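# Unclip both clips from the cell, leads stay attached

## Task

Remove both clips from the cell and set them down away from it so neither touches it. The strips must not be bent, and the leads must stay plugged in.

## Robot and tools

Robot: two arms on one table. left_arm sits on the +y side, with its base at about (+0.016, +0.263, +0.037) m. right_arm is at about (+0.028, -0.314, +0.016) m. Each arm has six revolute joints and a two-finger parallel gripper. The fingers point along the gripper's +z axis and close along its y axis. A camera stand stands behind the arms.

Frame: every position and orientation is in the scene frame. Its origin is at table-top height, halfway between the nominal bases. +z is up, +x reaches out over the table, and +y is toward left_arm. Arm names do not match image sides. Reported hand poses can be off by a few centimetres, more at long reach.

Joint order, used in every row and every per-joint list: shoulder, elbow, waist, wrist pitch, wrist yaw, wrist roll. Stated ranges in rad: shoulder 0.000 to 3.142, elbow 0.000 to 3.142, waist -2.618 to 3.054, wrist pitch -1.571 to 1.571, wrist yaw -1.571 to 1.571, wrist roll -2.094 to 2.094. Real ends can differ by up to 0.059 rad.

A row is one flat list of 14 numbers, each in [-1, 1]. The first 7 are left_arm's six joints and then its opening. The last 7 are the same for right_arm. Send all 14 even when only one arm should move. A joint number is a scaled offset from that arm's Joint targets as they stood when the action or call began; it is not an offset from the previous row. Scale: 1.0 equals 2.224 rad for shoulder, elbow and waist, and 8.485 rad for the three wrist joints. The opening is absolute: +1 fully open, -1 closed. To hold an arm still, send 0 for its joints and repeat its current opening; a 0 opening is itself a command.

execute_actions(actions, cameras): actions is a list of actions. Each action is a list of at most 15 rows, one per 1/30 s step, and lasts 0.5 s; a shorter action keeps its last row. Repeating an offset in a later action moves the joints further. An action is rejected for both arms if any joint would go more than 0.059 rad beyond its range. A malformed action, or a failing first action, rejects the whole call. An empty list returns the full state, including camera images. cameras takes names, ["all"] or [].

move(target, speed, blend, opening_speed, grip_force, blocking, cameras): target is one 14-number row, or up to 15 rows for waypoints. Every row counts from the same Joint targets, not from the row before it. All joints share one timing, so the grippers follow curved paths with no avoidance of obstacles or of the other arm. speed is in rad/s for the joint with the longest travel: 0.01 to 12.57, default 0.5. blend is in rad, for rounding waypoint corners; 0 means stopping at each one. opening_speed is the gripper rate on the -1..+1 scale per second, at least 0.2. grip_force is in newtons per pad, 10 to 50; it stays set until changed, and lower values close slowly. blocking=false returns after about 0.5 s while motion continues. The result ends with a move: line such as done, off_target, moving, held or fault, sometimes with limits=held.

wait(seconds 0 to 10) lets time pass under the last commands. stop brakes a running move. zoom_image(camera, region [x0, y0, x1, y1] in pixels, at most 504 by 504) enlarges part of the latest image from cam_low, cam_left_wrist or cam_right_wrist, each 672x504. read_manual only returns licence texts. finished_scene(scene) ends the scene for good, so call it only once the clips rest clear of the cell without the robot holding them.

Results: end_effector_position is in metres, at the point between the finger pads about 1 cm behind the tips, with end_effector_quat_wxyz. Joint positions and Joint velocities list the six joints in rad and rad/s, then the pad gap in m (0.094 when fully open). Joint targets is the base for your next offsets. grip_measured uses the command scale and can read a few mm off. grip_effort_nm is gripper motor effort: negative means closing, and it is not a pad force. Joint torques are in N m and are noisy and offset. "joint sent to its limit" means a joint was clipped at its end. "joint command not followed" means the clearance check changed some steps. Step readings list joint angles during the actions.

Motion limits: each step, a joint target stays within 0.339 rad (big joints) or 2.2 rad (wrist) of its measured angle. Targets that would put the gripper more than 200 mm away are scaled back. Large offsets therefore need several actions. If an arm is pressing on something, command its targets back past its measured positions.

Avoid: dropping or flinging parts, or letting anything leave the table. Avoid hard hits on fixed or heavy objects, any contact or squeeze between the two arms, and strain on the wrist camera cables. Close slowly and gently on thin strips so they do not bend, and do not pull the leads out. Motor heat builds when an arm holds loads, stays stretched or pushes: 75 °C warns, 90 °C folds that arm away for the scene, 100 °C drops it. Thinking time also lets the scene run.

Each tool is called after ">>>" as a command line: name --argument value for each argument, lists and objects as JSON in quotes; but a table of rows of numbers goes row by row, as --pt "numbers of a row", without its own name.

## Session

>>> execute_actions --actions '[]'

Scene clock: 0.00 s.
left_arm: end_effector_position=(+0.4104, +0.2381, +0.1105) grip_measured=+1.000 grip_effort_nm=n/a end_effector_quat_wxyz=(+0.552, +0.022, +0.833, -0.005) | right_arm: end_effector_position=(+0.4030, -0.3347, +0.0935) grip_measured=+1.000 grip_effort_nm=n/a end_effector_quat_wxyz=(+0.550, +0.085, +0.826, -0.090)
Joint names: [shoulder, elbow, waist, wrist pitch, wrist yaw, wrist roll]
Joint positions: left_arm=[1.584 0.379 -0.087 0.805 -0.042 0.001 0.094] | right_arm=[1.512 0.33 0.068 0.77 0.334 0.083 0.094]
Joint velocities: within noise
Joint torques (N m): no reading
Motor temperatures (°C): left_arm=[31 28 29 29 28 29 30] | right_arm=[30 29 28 32 27 27 29]
Heat: left arm: 31 °C; right arm: 32 °C.
Joint targets: left_arm=[1.576 0.387 -0.087 0.810 -0.042 0.000] | right_arm=[1.503 0.341 0.068 0.779 0.335 0.083]
Tool commands: left_gripper/opening=+1.0 right_gripper/opening=+1.0

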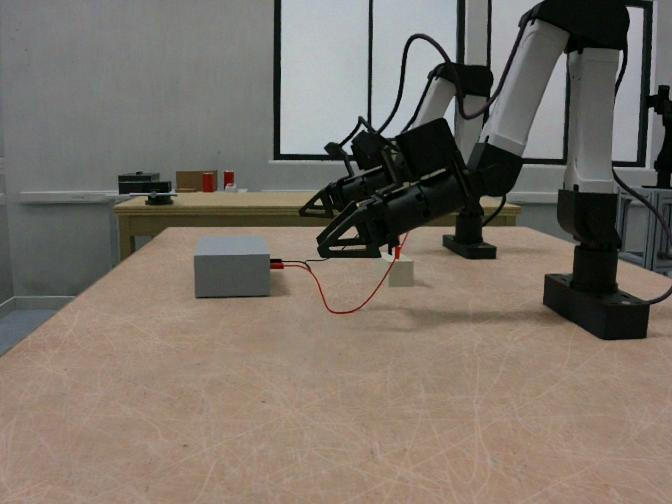

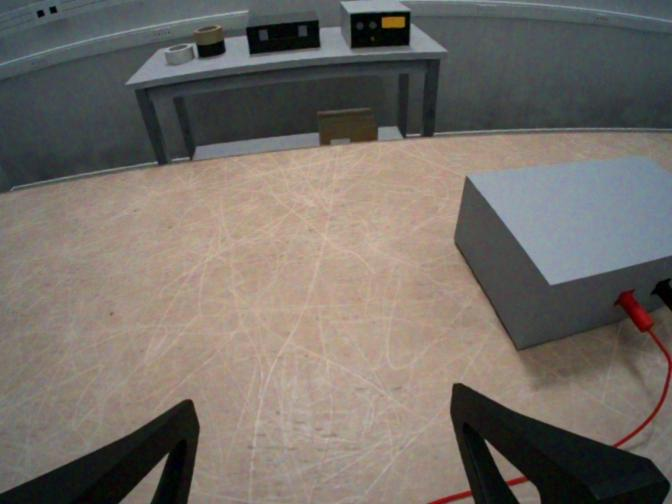

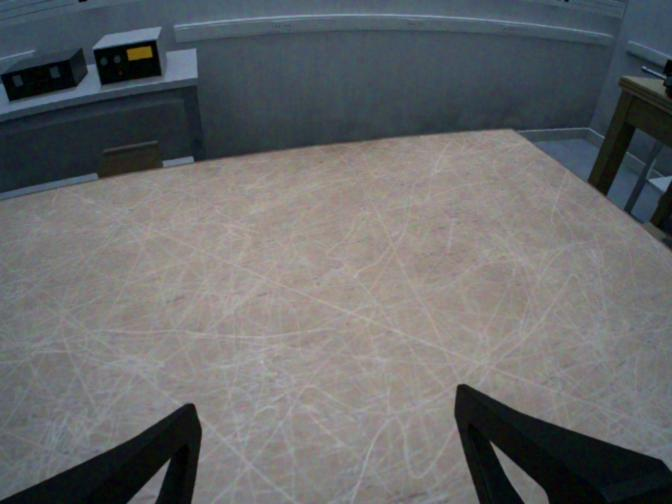

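>>> zoom_image --camera "cam_low" --region '[260, 180, 440, 320]'

>>> zoom_image --camera "cam_left_wrist" --region '[420, 260, 672, 504]'

Scaled by 2.800 from the camera's 672x504 image, which has a finer 960x720 frame.

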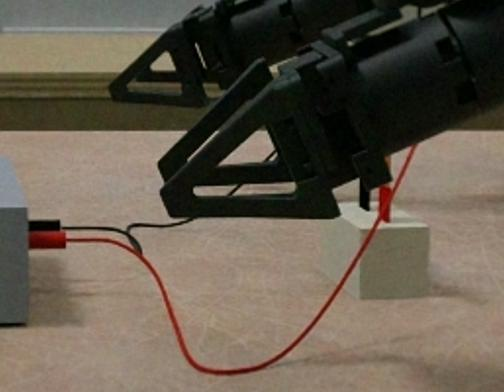

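Scaled by 2.000 from the camera's 672x504 image, which has a finer 960x720 frame.

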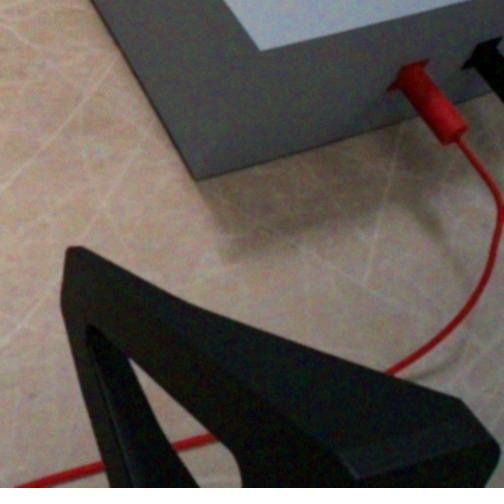

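>>> move --pt "-0.394 0.059 0 -0.1665 0.005 0 1 0 0 0 0 0 0 1" --pt "-0.394 0.059 -0.371 -0.1665 0.005 0 1 0 0 0 0 0 0 1" --blend '[0.2,0]' --speed 0.9 --cameras '["cam_low","cam_left_wrist"]'

Scene clock: 34.00 s.
left_arm: end_effector_position=(+0.1677, +0.0753, +0.1469) grip_measured=+1.000 grip_effort_nm=-0.01 end_effector_quat_wxyz=(+0.335, +0.402, +0.838, -0.155) | right_arm: end_effector_position=(+0.4030, -0.3347, +0.0935) grip_measured=+1.000 grip_effort_nm=0.02 end_effector_quat_wxyz=(+0.550, +0.085, +0.826, -0.090)
Joint names: [shoulder, elbow, waist, wrist pitch, wrist yaw, wrist roll]
Joint positions: left_arm=[0.705 0.488 -0.905 -0.598 -0.013 0.001 0.094] | right_arm=[1.512 0.33 0.068 0.77 0.334 0.083 0.094]
Joint torques (N m): left_arm=[-0.47 10.26 -0.58 1.54 0.11 -0.1] | right_arm=[-6 4.81 0.36 2.06 0.07 0.03]
Heat: left arm: 33 °C; right arm: 35 °C.
Joint targets: left_arm=[0.699 0.519 -0.912 -0.602 0.001 0.000] | right_arm=[1.503 0.341 0.068 0.779 0.335 0.083]
move: done
camera_calibration:
cam_left_wrist: T_world_to_cam=[[-0.800478, -0.599184, -0.0146053, 0.177482], [-0.5483, 0.741907, -0.385929, 0.148597], [0.242078, -0.30092, -0.922413, 0.249924], [0, 0, 0, 1]] pos_world=[0.163045, 0.0713068, 0.290473]
Images, in order (width x height): cam_low 672x504, cam_left_wrist 672x504.

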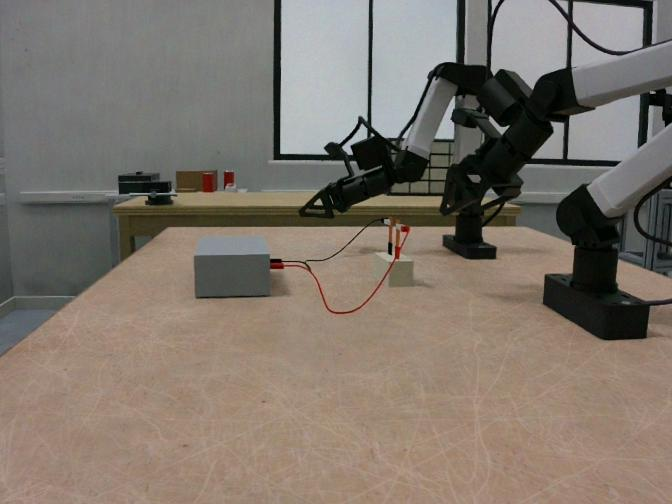

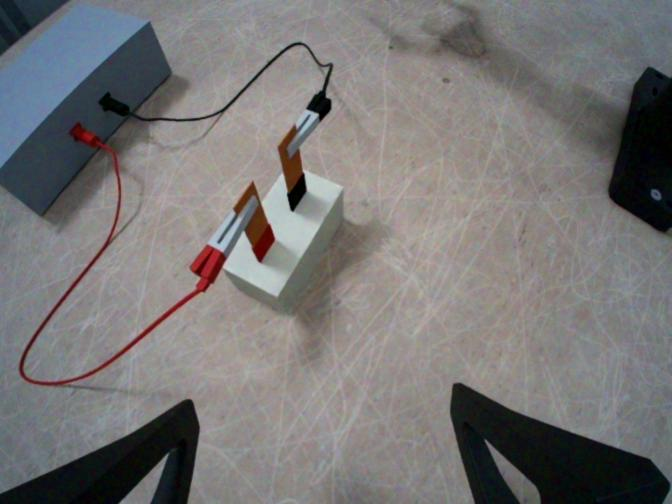

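>>> zoom_image --camera "cam_left_wrist" --region '[170, 70, 370, 320]'

>>> zoom_image --camera "cam_low" --region '[360, 205, 430, 295]'

Scaled by 2.016 from the camera's 672x504 image, which has a finer 960x720 frame.

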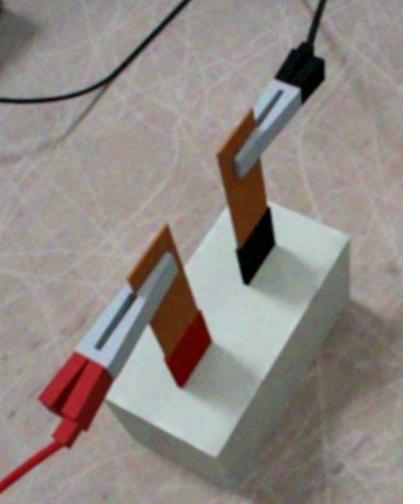

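Scaled by 5.600 from the camera's 672x504 image, which has a finer 960x720 frame.

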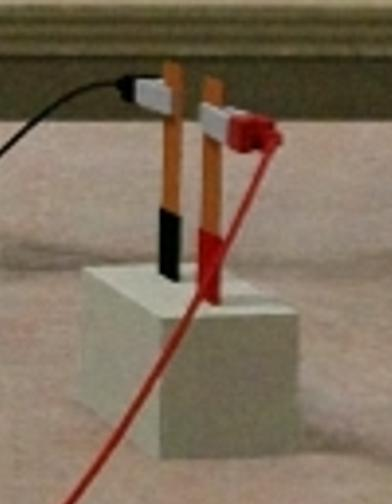

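>>> move --target '[0.4857,0.5108,0.0895,-0.0995,0,0.1018,0.2,0,0,0,0,0,0,1]' --speed 0.8 --cameras '["cam_low","cam_left_wrist"]'

Scene clock: 91.77 s.
left_arm: end_effector_position=(+0.2610, +0.0539, +0.1846) grip_measured=+0.203 grip_effort_nm=-0.16 end_effector_quat_wxyz=(-0.006, +0.704, +0.710, +0.006) | right_arm: end_effector_position=(+0.4030, -0.3347, +0.0935) grip_measured=+1.000 grip_effort_nm=0.02 end_effector_quat_wxyz=(+0.550, +0.085, +0.826, -0.090)
Joint names: [shoulder, elbow, waist, wrist pitch, wrist yaw, wrist roll]
Joint positions: left_arm=[1.775 1.628 -0.718 -1.435 -0.013 0.85 0.057] | right_arm=[1.512 0.33 0.068 0.77 0.334 0.083 0.094]
Joint torques (N m): left_arm=[-6.49 8.58 0.1 0.2 0.13 0.07] | right_arm=[-6 4.81 0.35 2.06 0.08 0.03]
Motor temperatures (°C): left_arm=[32 39 29 33 29 29 30] | right_arm=[32 32 28 37 27 27 28]
Heat: left arm: 39 °C; right arm: 37 °C.
Joint targets: left_arm=[1.780 1.655 -0.713 -1.447 0.001 0.864] | right_arm=[1.503 0.341 0.068 0.779 0.335 0.083]
move: done
camera_calibration:
cam_left_wrist: T_world_to_cam=[[-0.999521, 0.0214212, 0.0223457, 0.251646], [0.0281224, 0.930057, 0.366337, -0.0691926], [-0.0129354, 0.36679, -0.930214, 0.287708], [0, 0, 0, 1]] pos_world=[0.257193, -0.0465657, 0.287354]
Images, in order (width x height): cam_low 672x504, cam_left_wrist 672x504.

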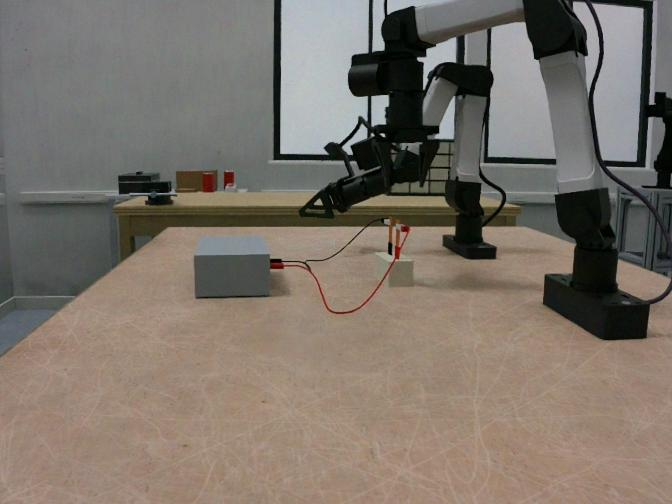

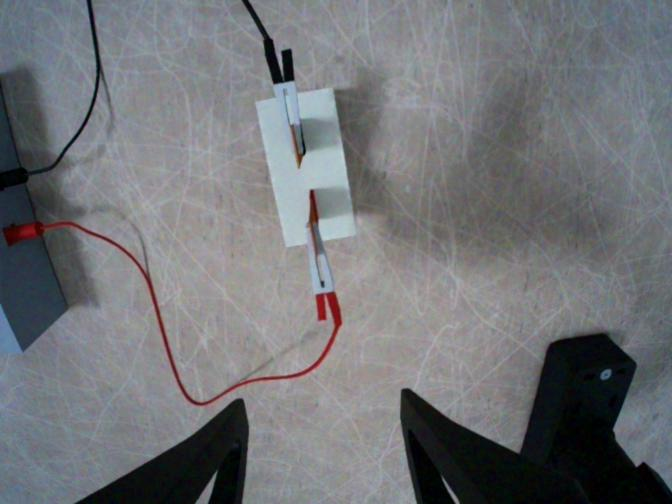

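>>> zoom_image --camera "cam_left_wrist" --region '[230, 20, 390, 350]'

Scaled by 1.527 from the camera's 672x504 image, which has a finer 960x720 frame.

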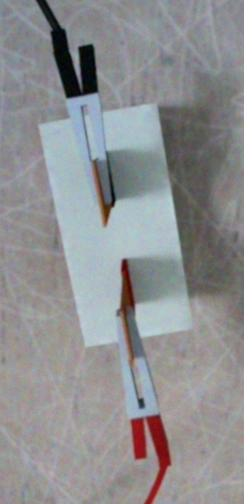

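>>> move --target '[-0.0188,-0.1023,0.005,0.023,0.0014,-0.0182,0.2,0,0,0,0,0,0,1]' --speed 0.4 --cameras '["cam_low","cam_left_wrist"]'

>>> zoom_image --camera "cam_left_wrist" --region '[210, 100, 460, 450]'

>>> zoom_image --camera "cam_low" --region '[360, 190, 440, 290]'

Scene clock: 122.10 s.
left_arm: end_effector_position=(+0.2567, +0.0602, +0.1349) grip_measured=+0.203 grip_effort_nm=-0.17 end_effector_quat_wxyz=(-0.020, +0.653, +0.757, +0.003) | right_arm: end_effector_position=(+0.4030, -0.3347, +0.0935) grip_measured=+1.000 grip_effort_nm=0.02 end_effector_quat_wxyz=(+0.550, +0.085, +0.826, -0.090)
Joint names: [shoulder, elbow, waist, wrist pitch, wrist yaw, wrist roll]
Joint positions: left_arm=[1.775 1.43 -0.709 -1.265 -0.007 0.72 0.057] | right_arm=[1.512 0.33 0.068 0.77 0.334 0.083 0.094]
Joint torques (N m): left_arm=[-9.78 5.72 0.66 0.35 0.22 -0.12] | right_arm=[-6 4.81 0.35 2.06 0.08 0.03]
Heat: left arm: 37 °C; right arm: 38 °C.
Joint targets: left_arm=[1.738 1.427 -0.702 -1.252 0.013 0.710] | right_arm=[1.503 0.341 0.068 0.779 0.335 0.083]
move: off_target (left_arm); left_arm: the shoulder is farthest, 0.037 rad from its target
camera_calibration:
cam_left_wrist: T_world_to_cam=[[-0.992011, -0.11807, 0.0444178, 0.251807], [-0.092415, 0.919865, 0.381193, -0.0271711], [-0.0858659, 0.374043, -0.923428, 0.256496], [0, 0, 0, 1]] pos_world=[0.269308, -0.041216, 0.236028]
Images, in order (width x height): cam_low 672x504, cam_left_wrist 672x504.

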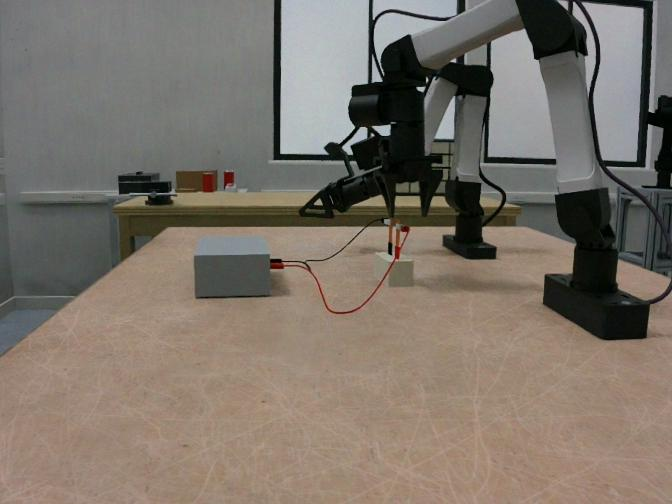

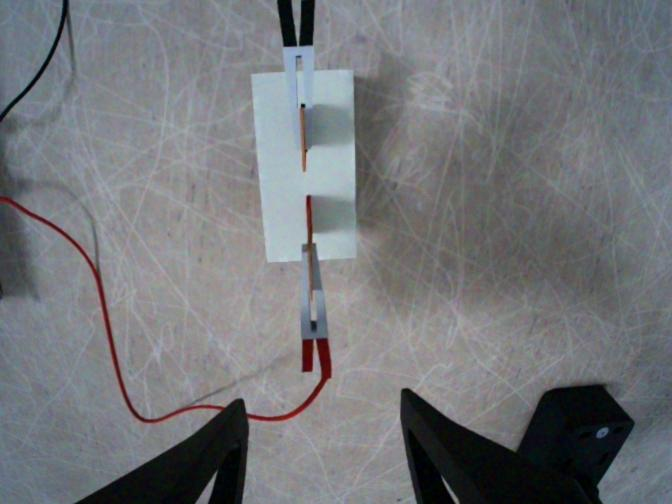

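Scaled by 1.440 from the camera's 672x504 image, which has a finer 960x720 frame.

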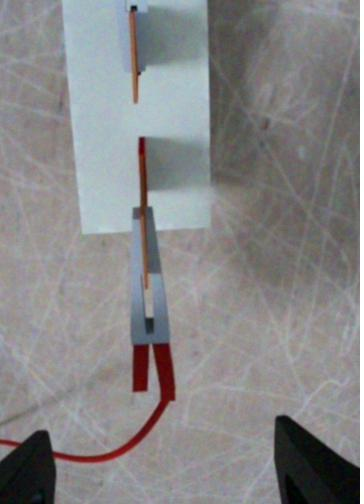

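Scaled by 5.040 from the camera's 672x504 image, which has a finer 960x720 frame.

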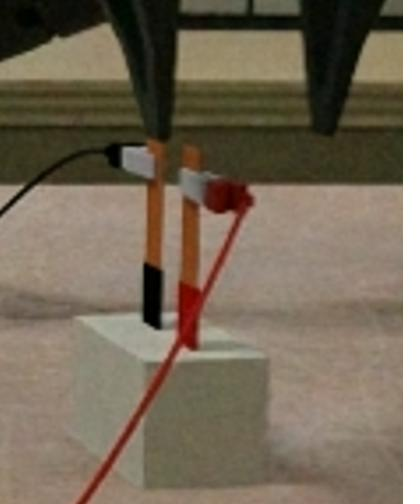

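>>> move --target '[0.0121,-0.0528,0,0.0176,0,-0.0024,-0.3,0,0,0,0,0,0,1]' --speed 0.15 --cameras '["cam_low","cam_left_wrist"]'

>>> zoom_image --camera "cam_left_wrist" --region '[230, 230, 430, 450]'

>>> zoom_image --camera "cam_low" --region '[360, 190, 440, 290]'

Scene clock: 150.80 s.
left_arm: end_effector_position=(+0.2593, +0.0579, +0.1061) grip_measured=-0.297 grip_effort_nm=-0.16 end_effector_quat_wxyz=(-0.003, +0.645, +0.764, +0.003) | right_arm: end_effector_position=(+0.4030, -0.3347, +0.0935) grip_measured=+1.000 grip_effort_nm=0.02 end_effector_quat_wxyz=(+0.550, +0.085, +0.826, -0.090)
Joint names: [shoulder, elbow, waist, wrist pitch, wrist yaw, wrist roll]
Joint positions: left_arm=[1.774 1.314 -0.709 -1.117 -0.007 0.7 0.033] | right_arm=[1.512 0.33 0.068 0.77 0.334 0.083 0.094]
Joint torques (N m): left_arm=[-7.36 5.63 0.51 0.42 0.22 -0.12] | right_arm=[-6 4.81 0.36 2.06 0.08 0.03]
Motor temperatures (°C): left_arm=[41 36 29 31 29 29 30] | right_arm=[32 33 28 39 27 27 28]
Heat: left arm: 41 °C; right arm: 39 °C.
Joint targets: left_arm=[1.765 1.310 -0.702 -1.103 0.013 0.690] | right_arm=[1.503 0.341 0.068 0.779 0.335 0.083]
move: done
camera_calibration:
cam_left_wrist: T_world_to_cam=[[-0.990234, -0.137758, 0.0214119, 0.258491], [-0.121009, 0.925591, 0.358661, -0.00446791], [-0.0692271, 0.352568, -0.933222, 0.228886], [0, 0, 0, 1]] pos_world=[0.271271, -0.0409531, 0.209669]
Images, in order (width x height): cam_low 672x504, cam_left_wrist 672x504.

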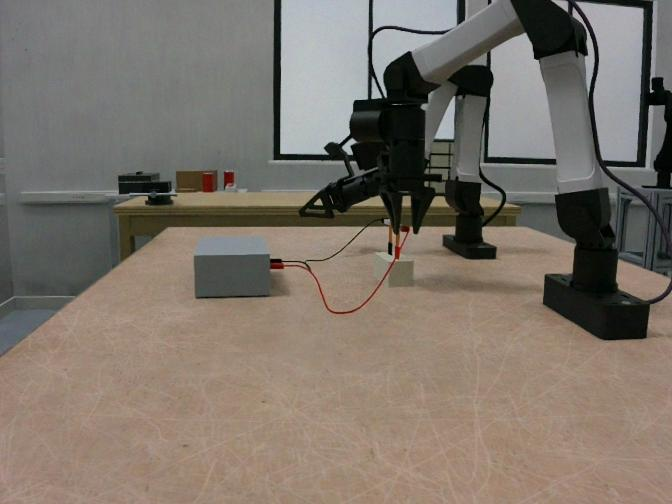

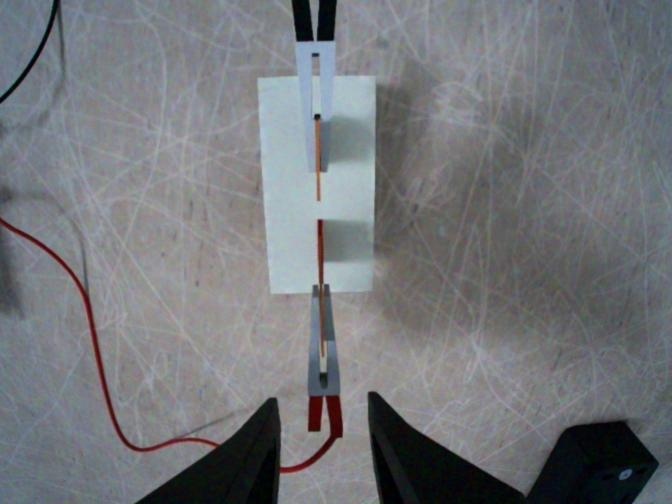

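Scaled by 2.291 from the camera's 672x504 image, which has a finer 960x720 frame.

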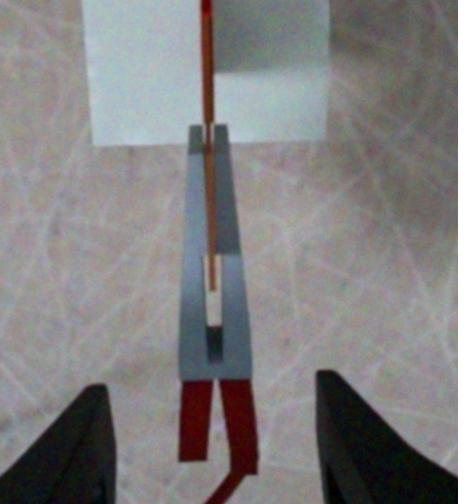

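Scaled by 5.040 from the camera's 672x504 image, which has a finer 960x720 frame.

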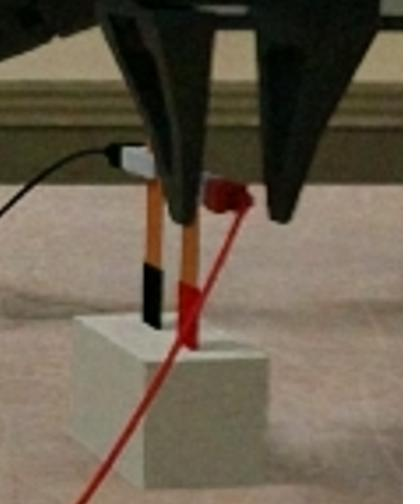

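>>> move --target '[-0.0252,-0.0081,0.0056,0,0,0.0015,-0.5,0,0,0,0,0,0,1]' --speed 0.15 --cameras '["cam_low","cam_left_wrist"]'

>>> zoom_image --camera "cam_left_wrist" --region '[230, 230, 430, 450]'

>>> zoom_image --camera "cam_low" --region '[360, 190, 440, 290]'

Scene clock: 164.30 s.
left_arm: end_effector_position=(+0.2593, +0.0629, +0.1122) grip_measured=-0.497 grip_effort_nm=-0.16 end_effector_quat_wxyz=(+0.007, +0.640, +0.768, +0.003) | right_arm: end_effector_position=(+0.4030, -0.3347, +0.0935) grip_measured=+1.000 grip_effort_nm=0.02 end_effector_quat_wxyz=(+0.550, +0.085, +0.826, -0.090)
Joint names: [shoulder, elbow, waist, wrist pitch, wrist yaw, wrist roll]
Joint positions: left_arm=[1.74 1.298 -0.697 -1.115 -0.006 0.7 0.024] | right_arm=[1.512 0.33 0.068 0.77 0.334 0.083 0.094]
Joint torques (N m): left_arm=[-8.62 5.64 0.53 0.5 0.2 -0.02] | right_arm=[-6 4.81 0.35 2.06 0.08 0.03]
Heat: left arm: 40 °C; right arm: 39 °C.
Joint targets: left_arm=[1.709 1.292 -0.689 -1.102 0.013 0.703] | right_arm=[1.503 0.341 0.068 0.779 0.335 0.083]
move: done
camera_calibration:
cam_left_wrist: T_world_to_cam=[[-0.988705, -0.149637, 0.00849044, 0.260879], [-0.137579, 0.928588, 0.344669, -0.0055668], [-0.0594594, 0.339607, -0.938686, 0.231801], [0, 0, 0, 1]] pos_world=[0.270949, -0.0345149, 0.217292]
Images, in order (width x height): cam_low 672x504, cam_left_wrist 672x504.

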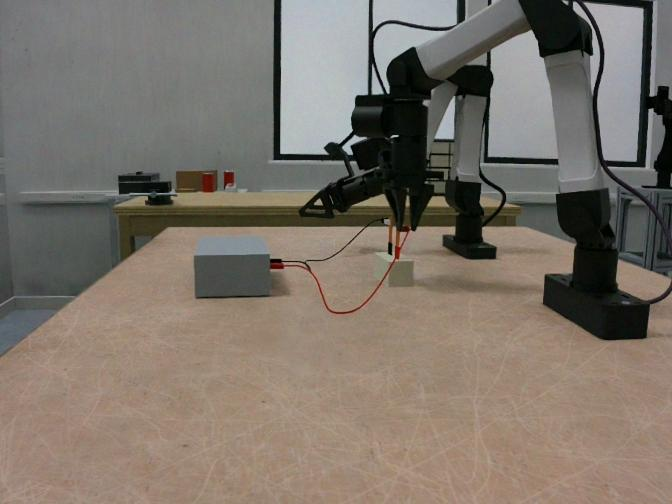

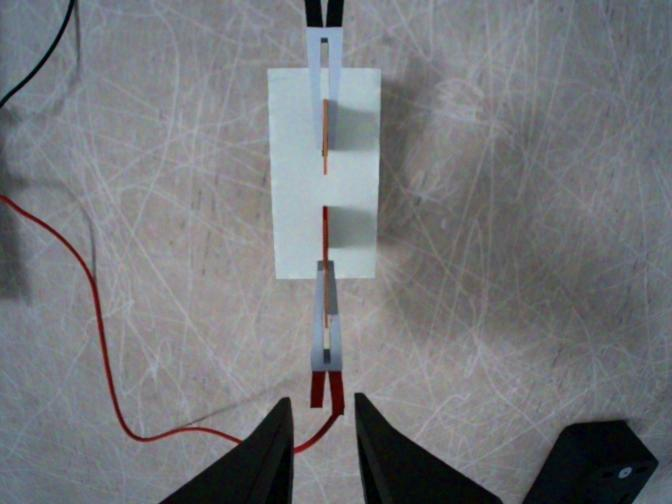

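Scaled by 2.291 from the camera's 672x504 image, which has a finer 960x720 frame.

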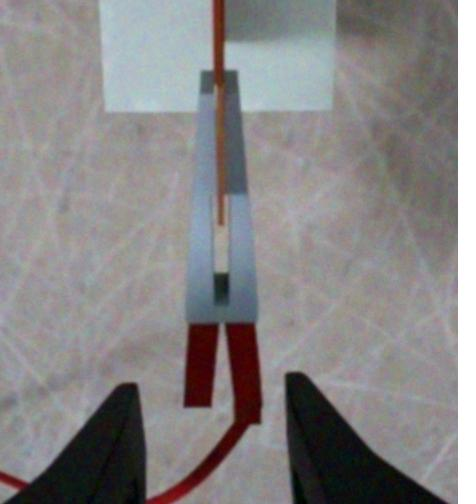

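Scaled by 5.040 from the camera's 672x504 image, which has a finer 960x720 frame.

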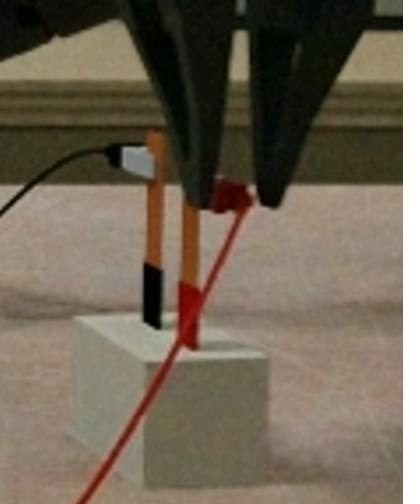

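>>> move --target '[-0.0012,-0.007,-0.0018,0.0015,0.0012,0.0,-0.65,0,0,0,0,0,0,1]' --speed 0.15 --cameras '["cam_low","cam_left_wrist"]'

>>> zoom_image --camera "cam_left_wrist" --region '[270, 330, 380, 450]'

>>> zoom_image --camera "cam_low" --region '[360, 190, 440, 290]'

Scene clock: 180.70 s.
left_arm: end_effector_position=(+0.2566, +0.0630, +0.1082) grip_measured=-0.647 grip_effort_nm=-0.16 end_effector_quat_wxyz=(+0.004, +0.640, +0.768, -0.001) | right_arm: end_effector_position=(+0.4030, -0.3347, +0.0935) grip_measured=+1.000 grip_effort_nm=0.02 end_effector_quat_wxyz=(+0.550, +0.085, +0.826, -0.090)
Joint names: [shoulder, elbow, waist, wrist pitch, wrist yaw, wrist roll]
Joint positions: left_arm=[1.74 1.282 -0.697 -1.104 0.003 0.7 0.017] | right_arm=[1.512 0.33 0.068 0.77 0.334 0.083 0.094]
Joint torques (N m): left_arm=[-8.85 5.53 0.2 0.52 0.26 -0.04] | right_arm=[-6 4.79 0.36 2.06 0.08 0.03]
Heat: left arm: 39 °C; right arm: 40 °C.
Joint targets: left_arm=[1.706 1.276 -0.693 -1.090 0.023 0.703] | right_arm=[1.503 0.341 0.068 0.779 0.335 0.083]
move: done
camera_calibration:
cam_left_wrist: T_world_to_cam=[[-0.988585, -0.149487, 0.0188063, 0.257105], [-0.134091, 0.929865, 0.342594, -0.00541608], [-0.0687008, 0.336161, -0.939295, 0.230468], [0, 0, 0, 1]] pos_world=[0.269277, -0.0340043, 0.213498]
Images, in order (width x height): cam_low 672x504, cam_left_wrist 672x504.

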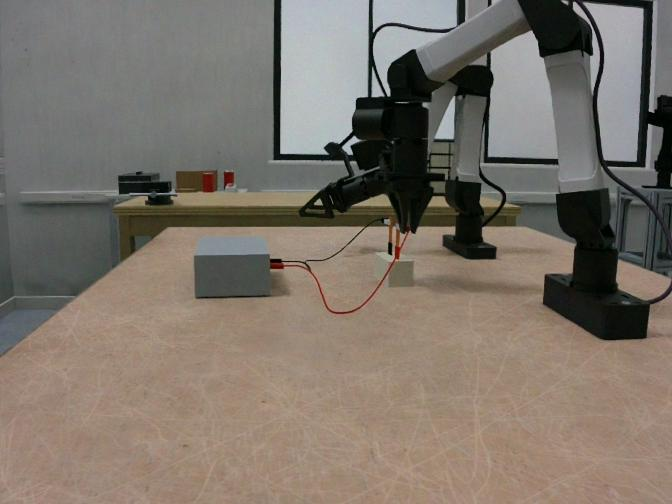

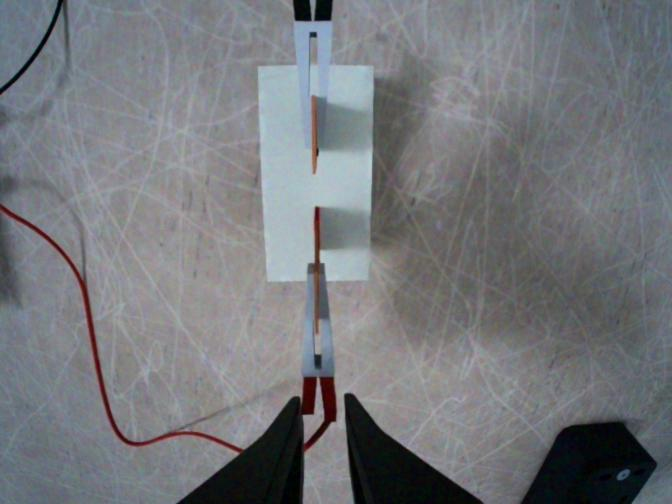

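Scaled by 4.200 from the camera's 672x504 image, which has a finer 960x720 frame.

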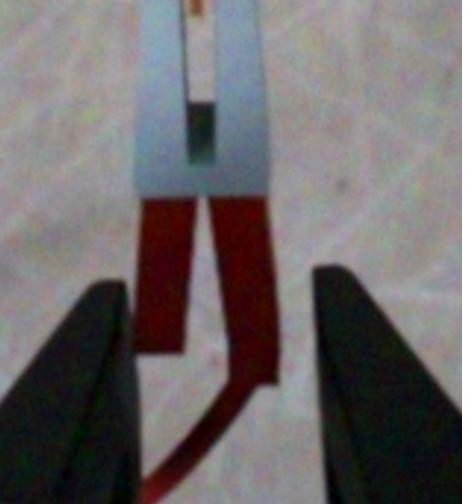

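Scaled by 5.040 from the camera's 672x504 image, which has a finer 960x720 frame.

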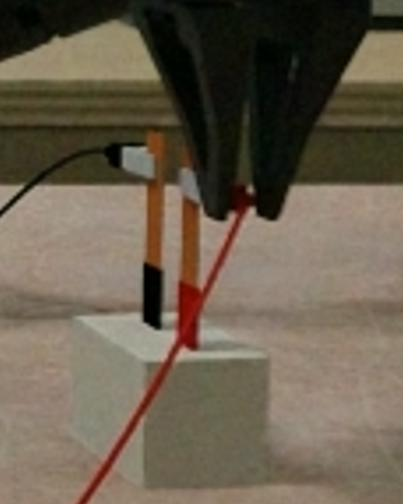

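>>> move --target '[0,0,0,0,-0.0012,0.0,-0.62,0,0,0,0,0,0,1]' --speed 0.15 --cameras '["cam_left_wrist"]'

>>> zoom_image --camera "cam_left_wrist" --region '[270, 330, 380, 450]'

Scene clock: 187.97 s.
left_arm: end_effector_position=(+0.2567, +0.0630, +0.1082) grip_measured=-0.623 grip_effort_nm=0.13 end_effector_quat_wxyz=(+0.005, +0.640, +0.768, -0.001) | right_arm: end_effector_position=(+0.4030, -0.3347, +0.0935) grip_measured=+1.000 grip_effort_nm=0.02 end_effector_quat_wxyz=(+0.550, +0.085, +0.826, -0.090)
Joint names: [shoulder, elbow, waist, wrist pitch, wrist yaw, wrist roll]
Joint positions: left_arm=[1.74 1.282 -0.697 -1.104 0.003 0.7 0.018] | right_arm=[1.512 0.33 0.068 0.77 0.334 0.083 0.094]
Joint torques (N m): left_arm=[-9.01 5.68 0.25 0.48 0.1 -0.04] | right_arm=[-6 4.81 0.35 2.06 0.08 0.03]
Heat: left arm: 39 °C; right arm: 40 °C.
Joint targets: left_arm=[1.706 1.276 -0.693 -1.090 0.013 0.703] | right_arm=[1.503 0.341 0.068 0.779 0.335 0.083]
move: done
camera_calibration:
cam_left_wrist: T_world_to_cam=[[-0.988591, -0.149478, 0.0185258, 0.257248], [-0.134194, 0.929939, 0.342352, -0.0052626], [-0.068402, 0.33596, -0.939389, 0.230535], [0, 0, 0, 1]] pos_world=[0.269377, -0.0341037, 0.213598]
Images, in order (width x height): cam_left_wrist 672x504.

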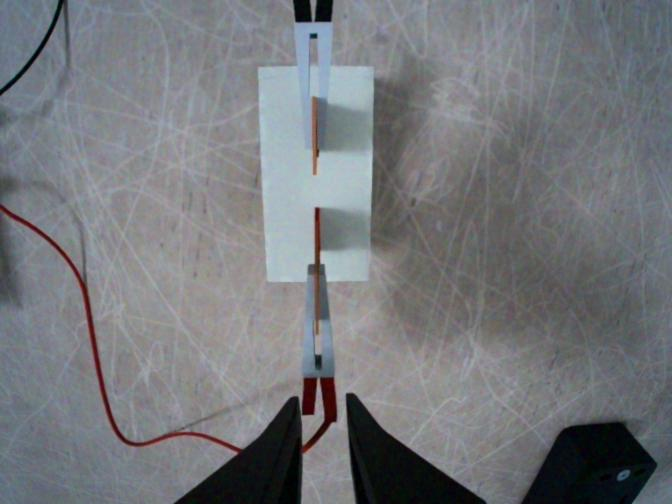

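Scaled by 4.200 from the camera's 672x504 image, which has a finer 960x720 frame.

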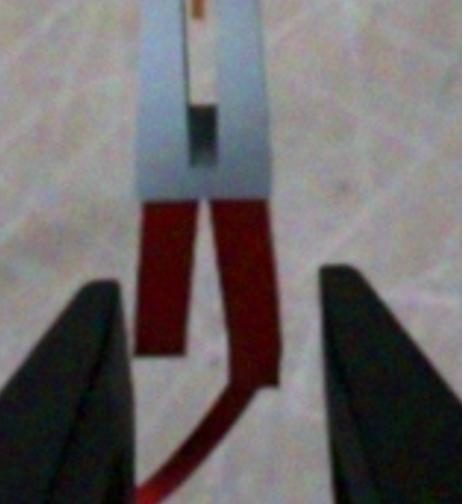

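>>> move --target '[0,0,0,0,-0.0042,0.0,-0.6,0,0,0,0,0,0,1]' --speed 0.15 --cameras '["cam_left_wrist"]'

>>> zoom_image --camera "cam_left_wrist" --region '[270, 330, 380, 450]'

Scene clock: 193.27 s.
left_arm: end_effector_position=(+0.2576, +0.0641, +0.1082) grip_measured=-0.603 grip_effort_nm=0.13 end_effector_quat_wxyz=(+0.005, +0.640, +0.768, +0.003) | right_arm: end_effector_position=(+0.4030, -0.3347, +0.0935) grip_measured=+1.000 grip_effort_nm=0.02 end_effector_quat_wxyz=(+0.550, +0.085, +0.826, -0.090)
Joint names: [shoulder, elbow, waist, wrist pitch, wrist yaw, wrist roll]
Joint positions: left_arm=[1.74 1.282 -0.697 -1.104 -0.005 0.7 0.019] | right_arm=[1.512 0.33 0.068 0.77 0.334 0.083 0.094]
Joint torques (N m): left_arm=[-9.13 5.63 0.13 0.47 -0.16 0.01] | right_arm=[-6 4.81 0.36 2.06 0.07 0.03]
Heat: left arm: 39 °C; right arm: 40 °C.
Joint targets: left_arm=[1.706 1.276 -0.693 -1.090 -0.023 0.703] | right_arm=[1.503 0.341 0.068 0.779 0.335 0.083]
move: done
camera_calibration:
cam_left_wrist: T_world_to_cam=[[-0.988663, -0.149647, 0.0123025, 0.258952], [-0.136096, 0.927711, 0.347607, -0.00614439], [-0.0634316, 0.341992, -0.93756, 0.228292], [0, 0, 0, 1]] pos_world=[0.269661, -0.0336223, 0.212988]
Images, in order (width x height): cam_left_wrist 672x504.

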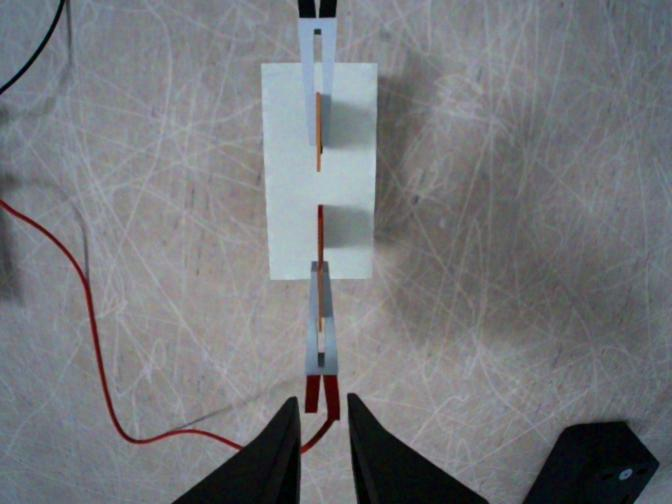

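Scaled by 4.200 from the camera's 672x504 image, which has a finer 960x720 frame.

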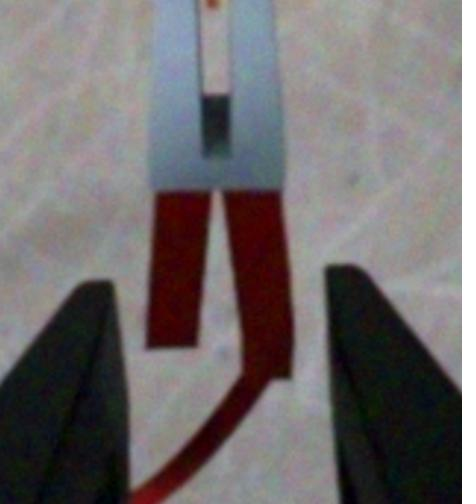

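>>> move --target '[0,0,0,0,0,0.0,-0.78,0,0,0,0,0,0,1]' --opening_speed 0.2 --cameras '["cam_left_wrist"]'

>>> zoom_image --camera "cam_left_wrist" --region '[260, 200, 380, 450]'

Scene clock: 197.57 s.
left_arm: end_effector_position=(+0.2578, +0.0641, +0.1082) grip_measured=-0.774 grip_effort_nm=-0.35 end_effector_quat_wxyz=(+0.005, +0.640, +0.768, +0.003) | right_arm: end_effector_position=(+0.4030, -0.3347, +0.0935) grip_measured=+1.000 grip_effort_nm=0.02 end_effector_quat_wxyz=(+0.550, +0.085, +0.826, -0.090)
Joint names: [shoulder, elbow, waist, wrist pitch, wrist yaw, wrist roll]
Joint positions: left_arm=[1.74 1.282 -0.697 -1.103 -0.006 0.7 0.011] | right_arm=[1.512 0.33 0.068 0.77 0.334 0.083 0.094]
Joint torques (N m): left_arm=[-9.02 5.67 0.24 0.45 -0.11 -0.03] | right_arm=[-6 4.81 0.35 2.06 0.08 0.03]
Heat: left arm: 39 °C; right arm: 40 °C.
Joint targets: left_arm=[1.706 1.276 -0.693 -1.090 -0.023 0.703] | right_arm=[1.503 0.341 0.068 0.779 0.335 0.083]
move: done
camera_calibration:
cam_left_wrist: T_world_to_cam=[[-0.988664, -0.149683, 0.0117672, 0.259163], [-0.136316, 0.927701, 0.347547, -0.006059], [-0.0629381, 0.342003, -0.937589, 0.228172], [0, 0, 0, 1]] pos_world=[0.26976, -0.0336223, 0.212988]
Images, in order (width x height): cam_left_wrist 672x504.

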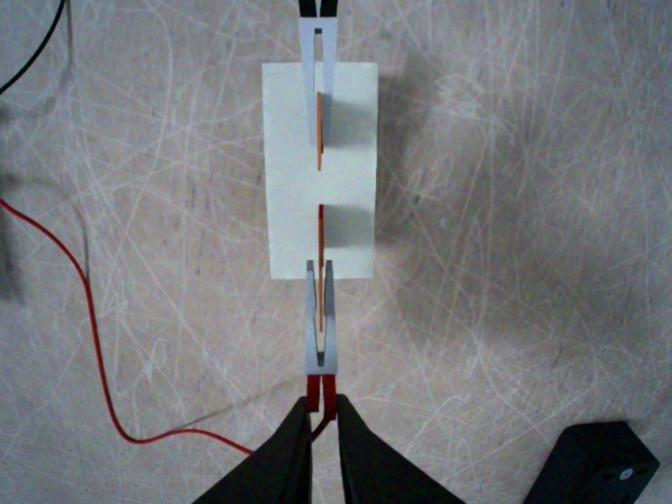

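Scaled by 2.016 from the camera's 672x504 image, which has a finer 960x720 frame.

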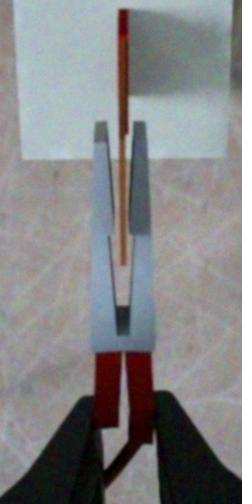

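>>> move --pt "0 0 0 0 0 0 -0.81 0 0 0 0 0 0 1" --pt "-0.0156 -0.0182 0.0119 0.0006 0 0.0031 -0.81 0 0 0 0 0 0 1" --pt "-0.0308 -0.0355 0.0246 0.0012 0 0.0064 -0.81 0 0 0 0 0 0 1" --pt "-0.0457 -0.0519 0.0381 0.0016 0 0.01 -0.81 0 0 0 0 0 0 1" --pt "-0.0603 -0.0674 0.0523 0.0019 0 0.0137 -0.81 0 0 0 0 0 0 1" --speed 0.06 --blend '[0,0.01,0.01,0.01,0]' --opening_speed 0.2 --cameras '["cam_low","cam_left_wrist"]'

>>> zoom_image --camera "cam_left_wrist" --region '[230, 100, 400, 450]'

>>> zoom_image --camera "cam_low" --region '[360, 190, 440, 290]'

Scene clock: 222.57 s.
left_arm: end_effector_position=(+0.2486, +0.1122, +0.1090) grip_measured=-0.803 grip_effort_nm=-0.40 end_effector_quat_wxyz=(+0.006, +0.637, +0.771, +0.004) | right_arm: end_effector_position=(+0.4030, -0.3347, +0.0935) grip_measured=+1.000 grip_effort_nm=0.02 end_effector_quat_wxyz=(+0.550, +0.085, +0.826, -0.090)
Joint names: [shoulder, elbow, waist, wrist pitch, wrist yaw, wrist roll]
Joint positions: left_arm=[1.601 1.132 -0.584 -1.087 -0.006 0.804 0.009] | right_arm=[1.512 0.33 0.068 0.77 0.334 0.083 0.094]
Joint torques (N m): left_arm=[-7.5 5.63 0.44 0.48 -0.21 0.08] | right_arm=[-6 4.81 0.36 2.06 0.08 0.03]
Heat: left arm: 40 °C; right arm: 41 °C.
Joint targets: left_arm=[1.572 1.126 -0.577 -1.073 -0.023 0.819] | right_arm=[1.503 0.341 0.068 0.779 0.335 0.083]
move: done
camera_calibration:
cam_left_wrist: T_world_to_cam=[[-0.987466, -0.157625, 0.00813361, 0.258266], [-0.145096, 0.926847, 0.346269, -0.0498052], [-0.0621192, 0.340749, -0.9381, 0.211858], [0, 0, 0, 1]] pos_world=[0.260963, 0.0146805, 0.213889]
Images, in order (width x height): cam_low 672x504, cam_left_wrist 672x504.

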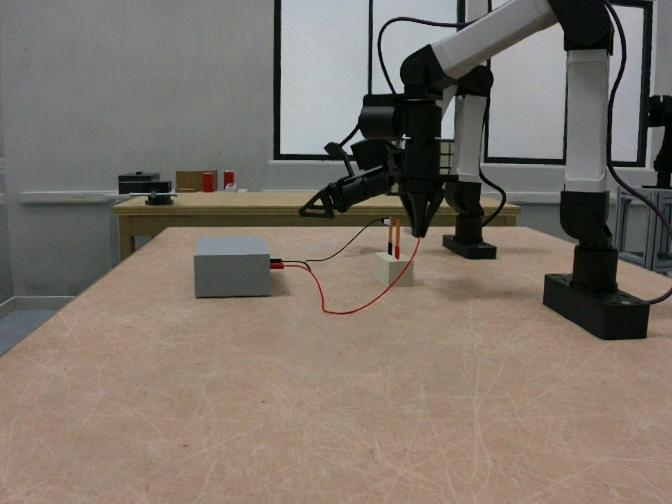

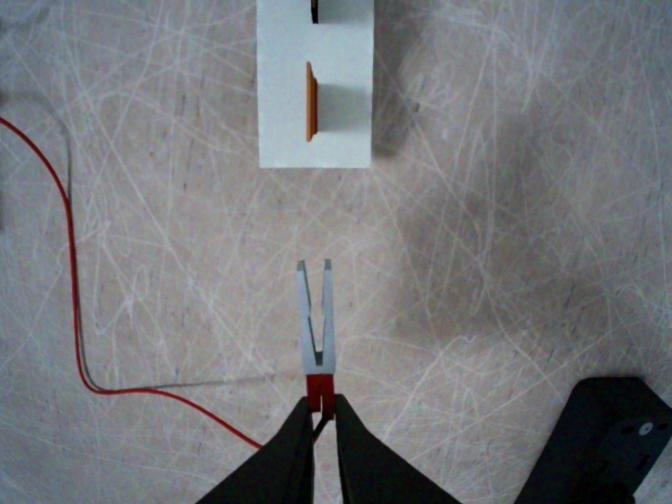

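Scaled by 1.440 from the camera's 672x504 image, which has a finer 960x720 frame.

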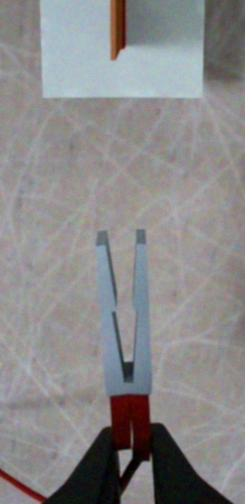

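Scaled by 5.040 from the camera's 672x504 image, which has a finer 960x720 frame.

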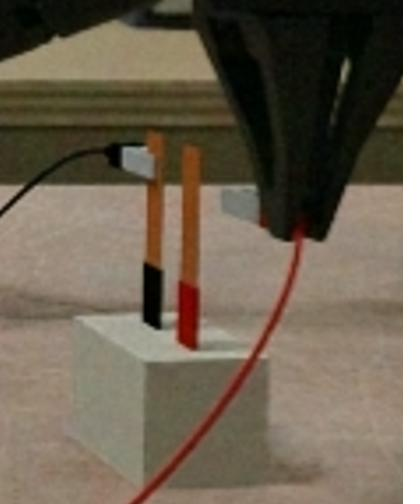

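>>> move --pt "-0.0382 -0.0382 0.0697 -0.0018 0 0.0184 -0.81 0 0 0 0 0 0 1" --pt "0.0306 -0.1335 0.0697 0.0375 0 0.0184 -0.81 0 0 0 0 0 0 1" --speed 0.2 --blend '[0.03,0]' --cameras '["cam_low","cam_left_wrist"]'

>>> zoom_image --camera "cam_low" --region '[380, 210, 480, 310]'

Scene clock: 236.87 s.
left_arm: end_effector_position=(+0.2446, +0.1611, +0.0321) grip_measured=-0.803 grip_effort_nm=-0.40 end_effector_quat_wxyz=(-0.001, +0.638, +0.770, +0.004) | right_arm: end_effector_position=(+0.4030, -0.3347, +0.0935) grip_measured=+1.000 grip_effort_nm=0.02 end_effector_quat_wxyz=(+0.550, +0.085, +0.826, -0.090)
Joint names: [shoulder, elbow, waist, wrist pitch, wrist yaw, wrist roll]
Joint positions: left_arm=[1.633 0.833 -0.429 -0.77 -0.007 0.961 0.009] | right_arm=[1.512 0.33 0.068 0.77 0.334 0.083 0.094]
Joint torques (N m): left_arm=[-4.34 5.18 0.65 0.44 -0.14 0.12] | right_arm=[-6 4.82 0.36 2.06 0.08 0.03]
Heat: left arm: 40 °C; right arm: 41 °C.
Joint targets: left_arm=[1.640 0.829 -0.422 -0.755 -0.023 0.975] | right_arm=[1.503 0.341 0.068 0.779 0.335 0.083]
move: done
camera_calibration:
cam_left_wrist: T_world_to_cam=[[-0.987564, -0.156195, 0.0178819, 0.262139], [-0.139701, 0.924024, 0.355899, -0.070246], [-0.0721128, 0.348975, -0.934353, 0.123787], [0, 0, 0, 1]] pos_world=[0.257992, 0.0626554, 0.135973]
Images, in order (width x height): cam_low 672x504, cam_left_wrist 672x504.

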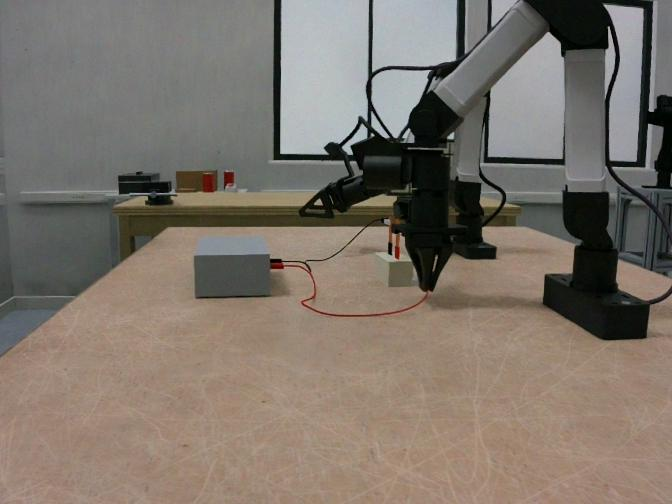

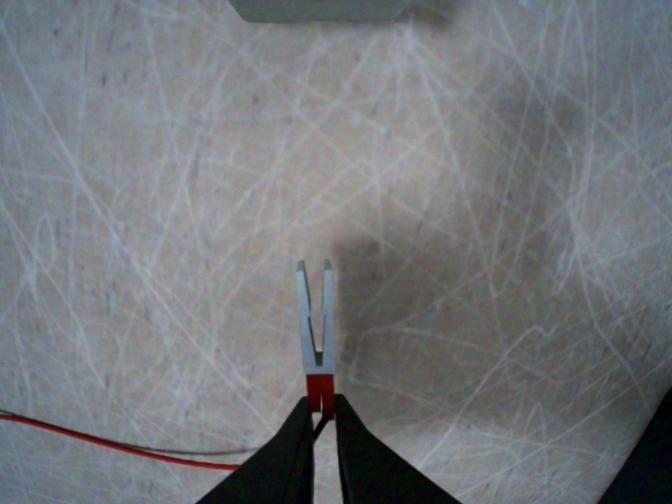

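Scaled by 5.040 from the camera's 672x504 image, which has a finer 960x720 frame.

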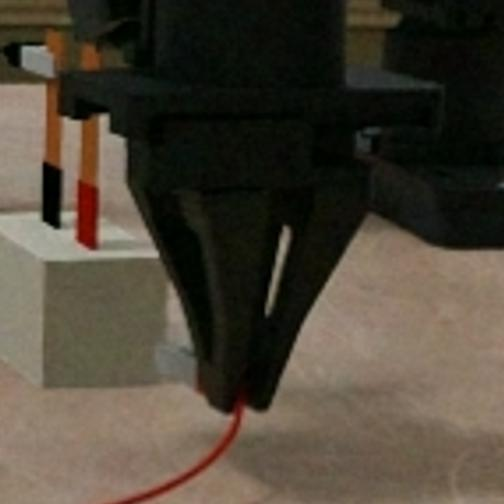

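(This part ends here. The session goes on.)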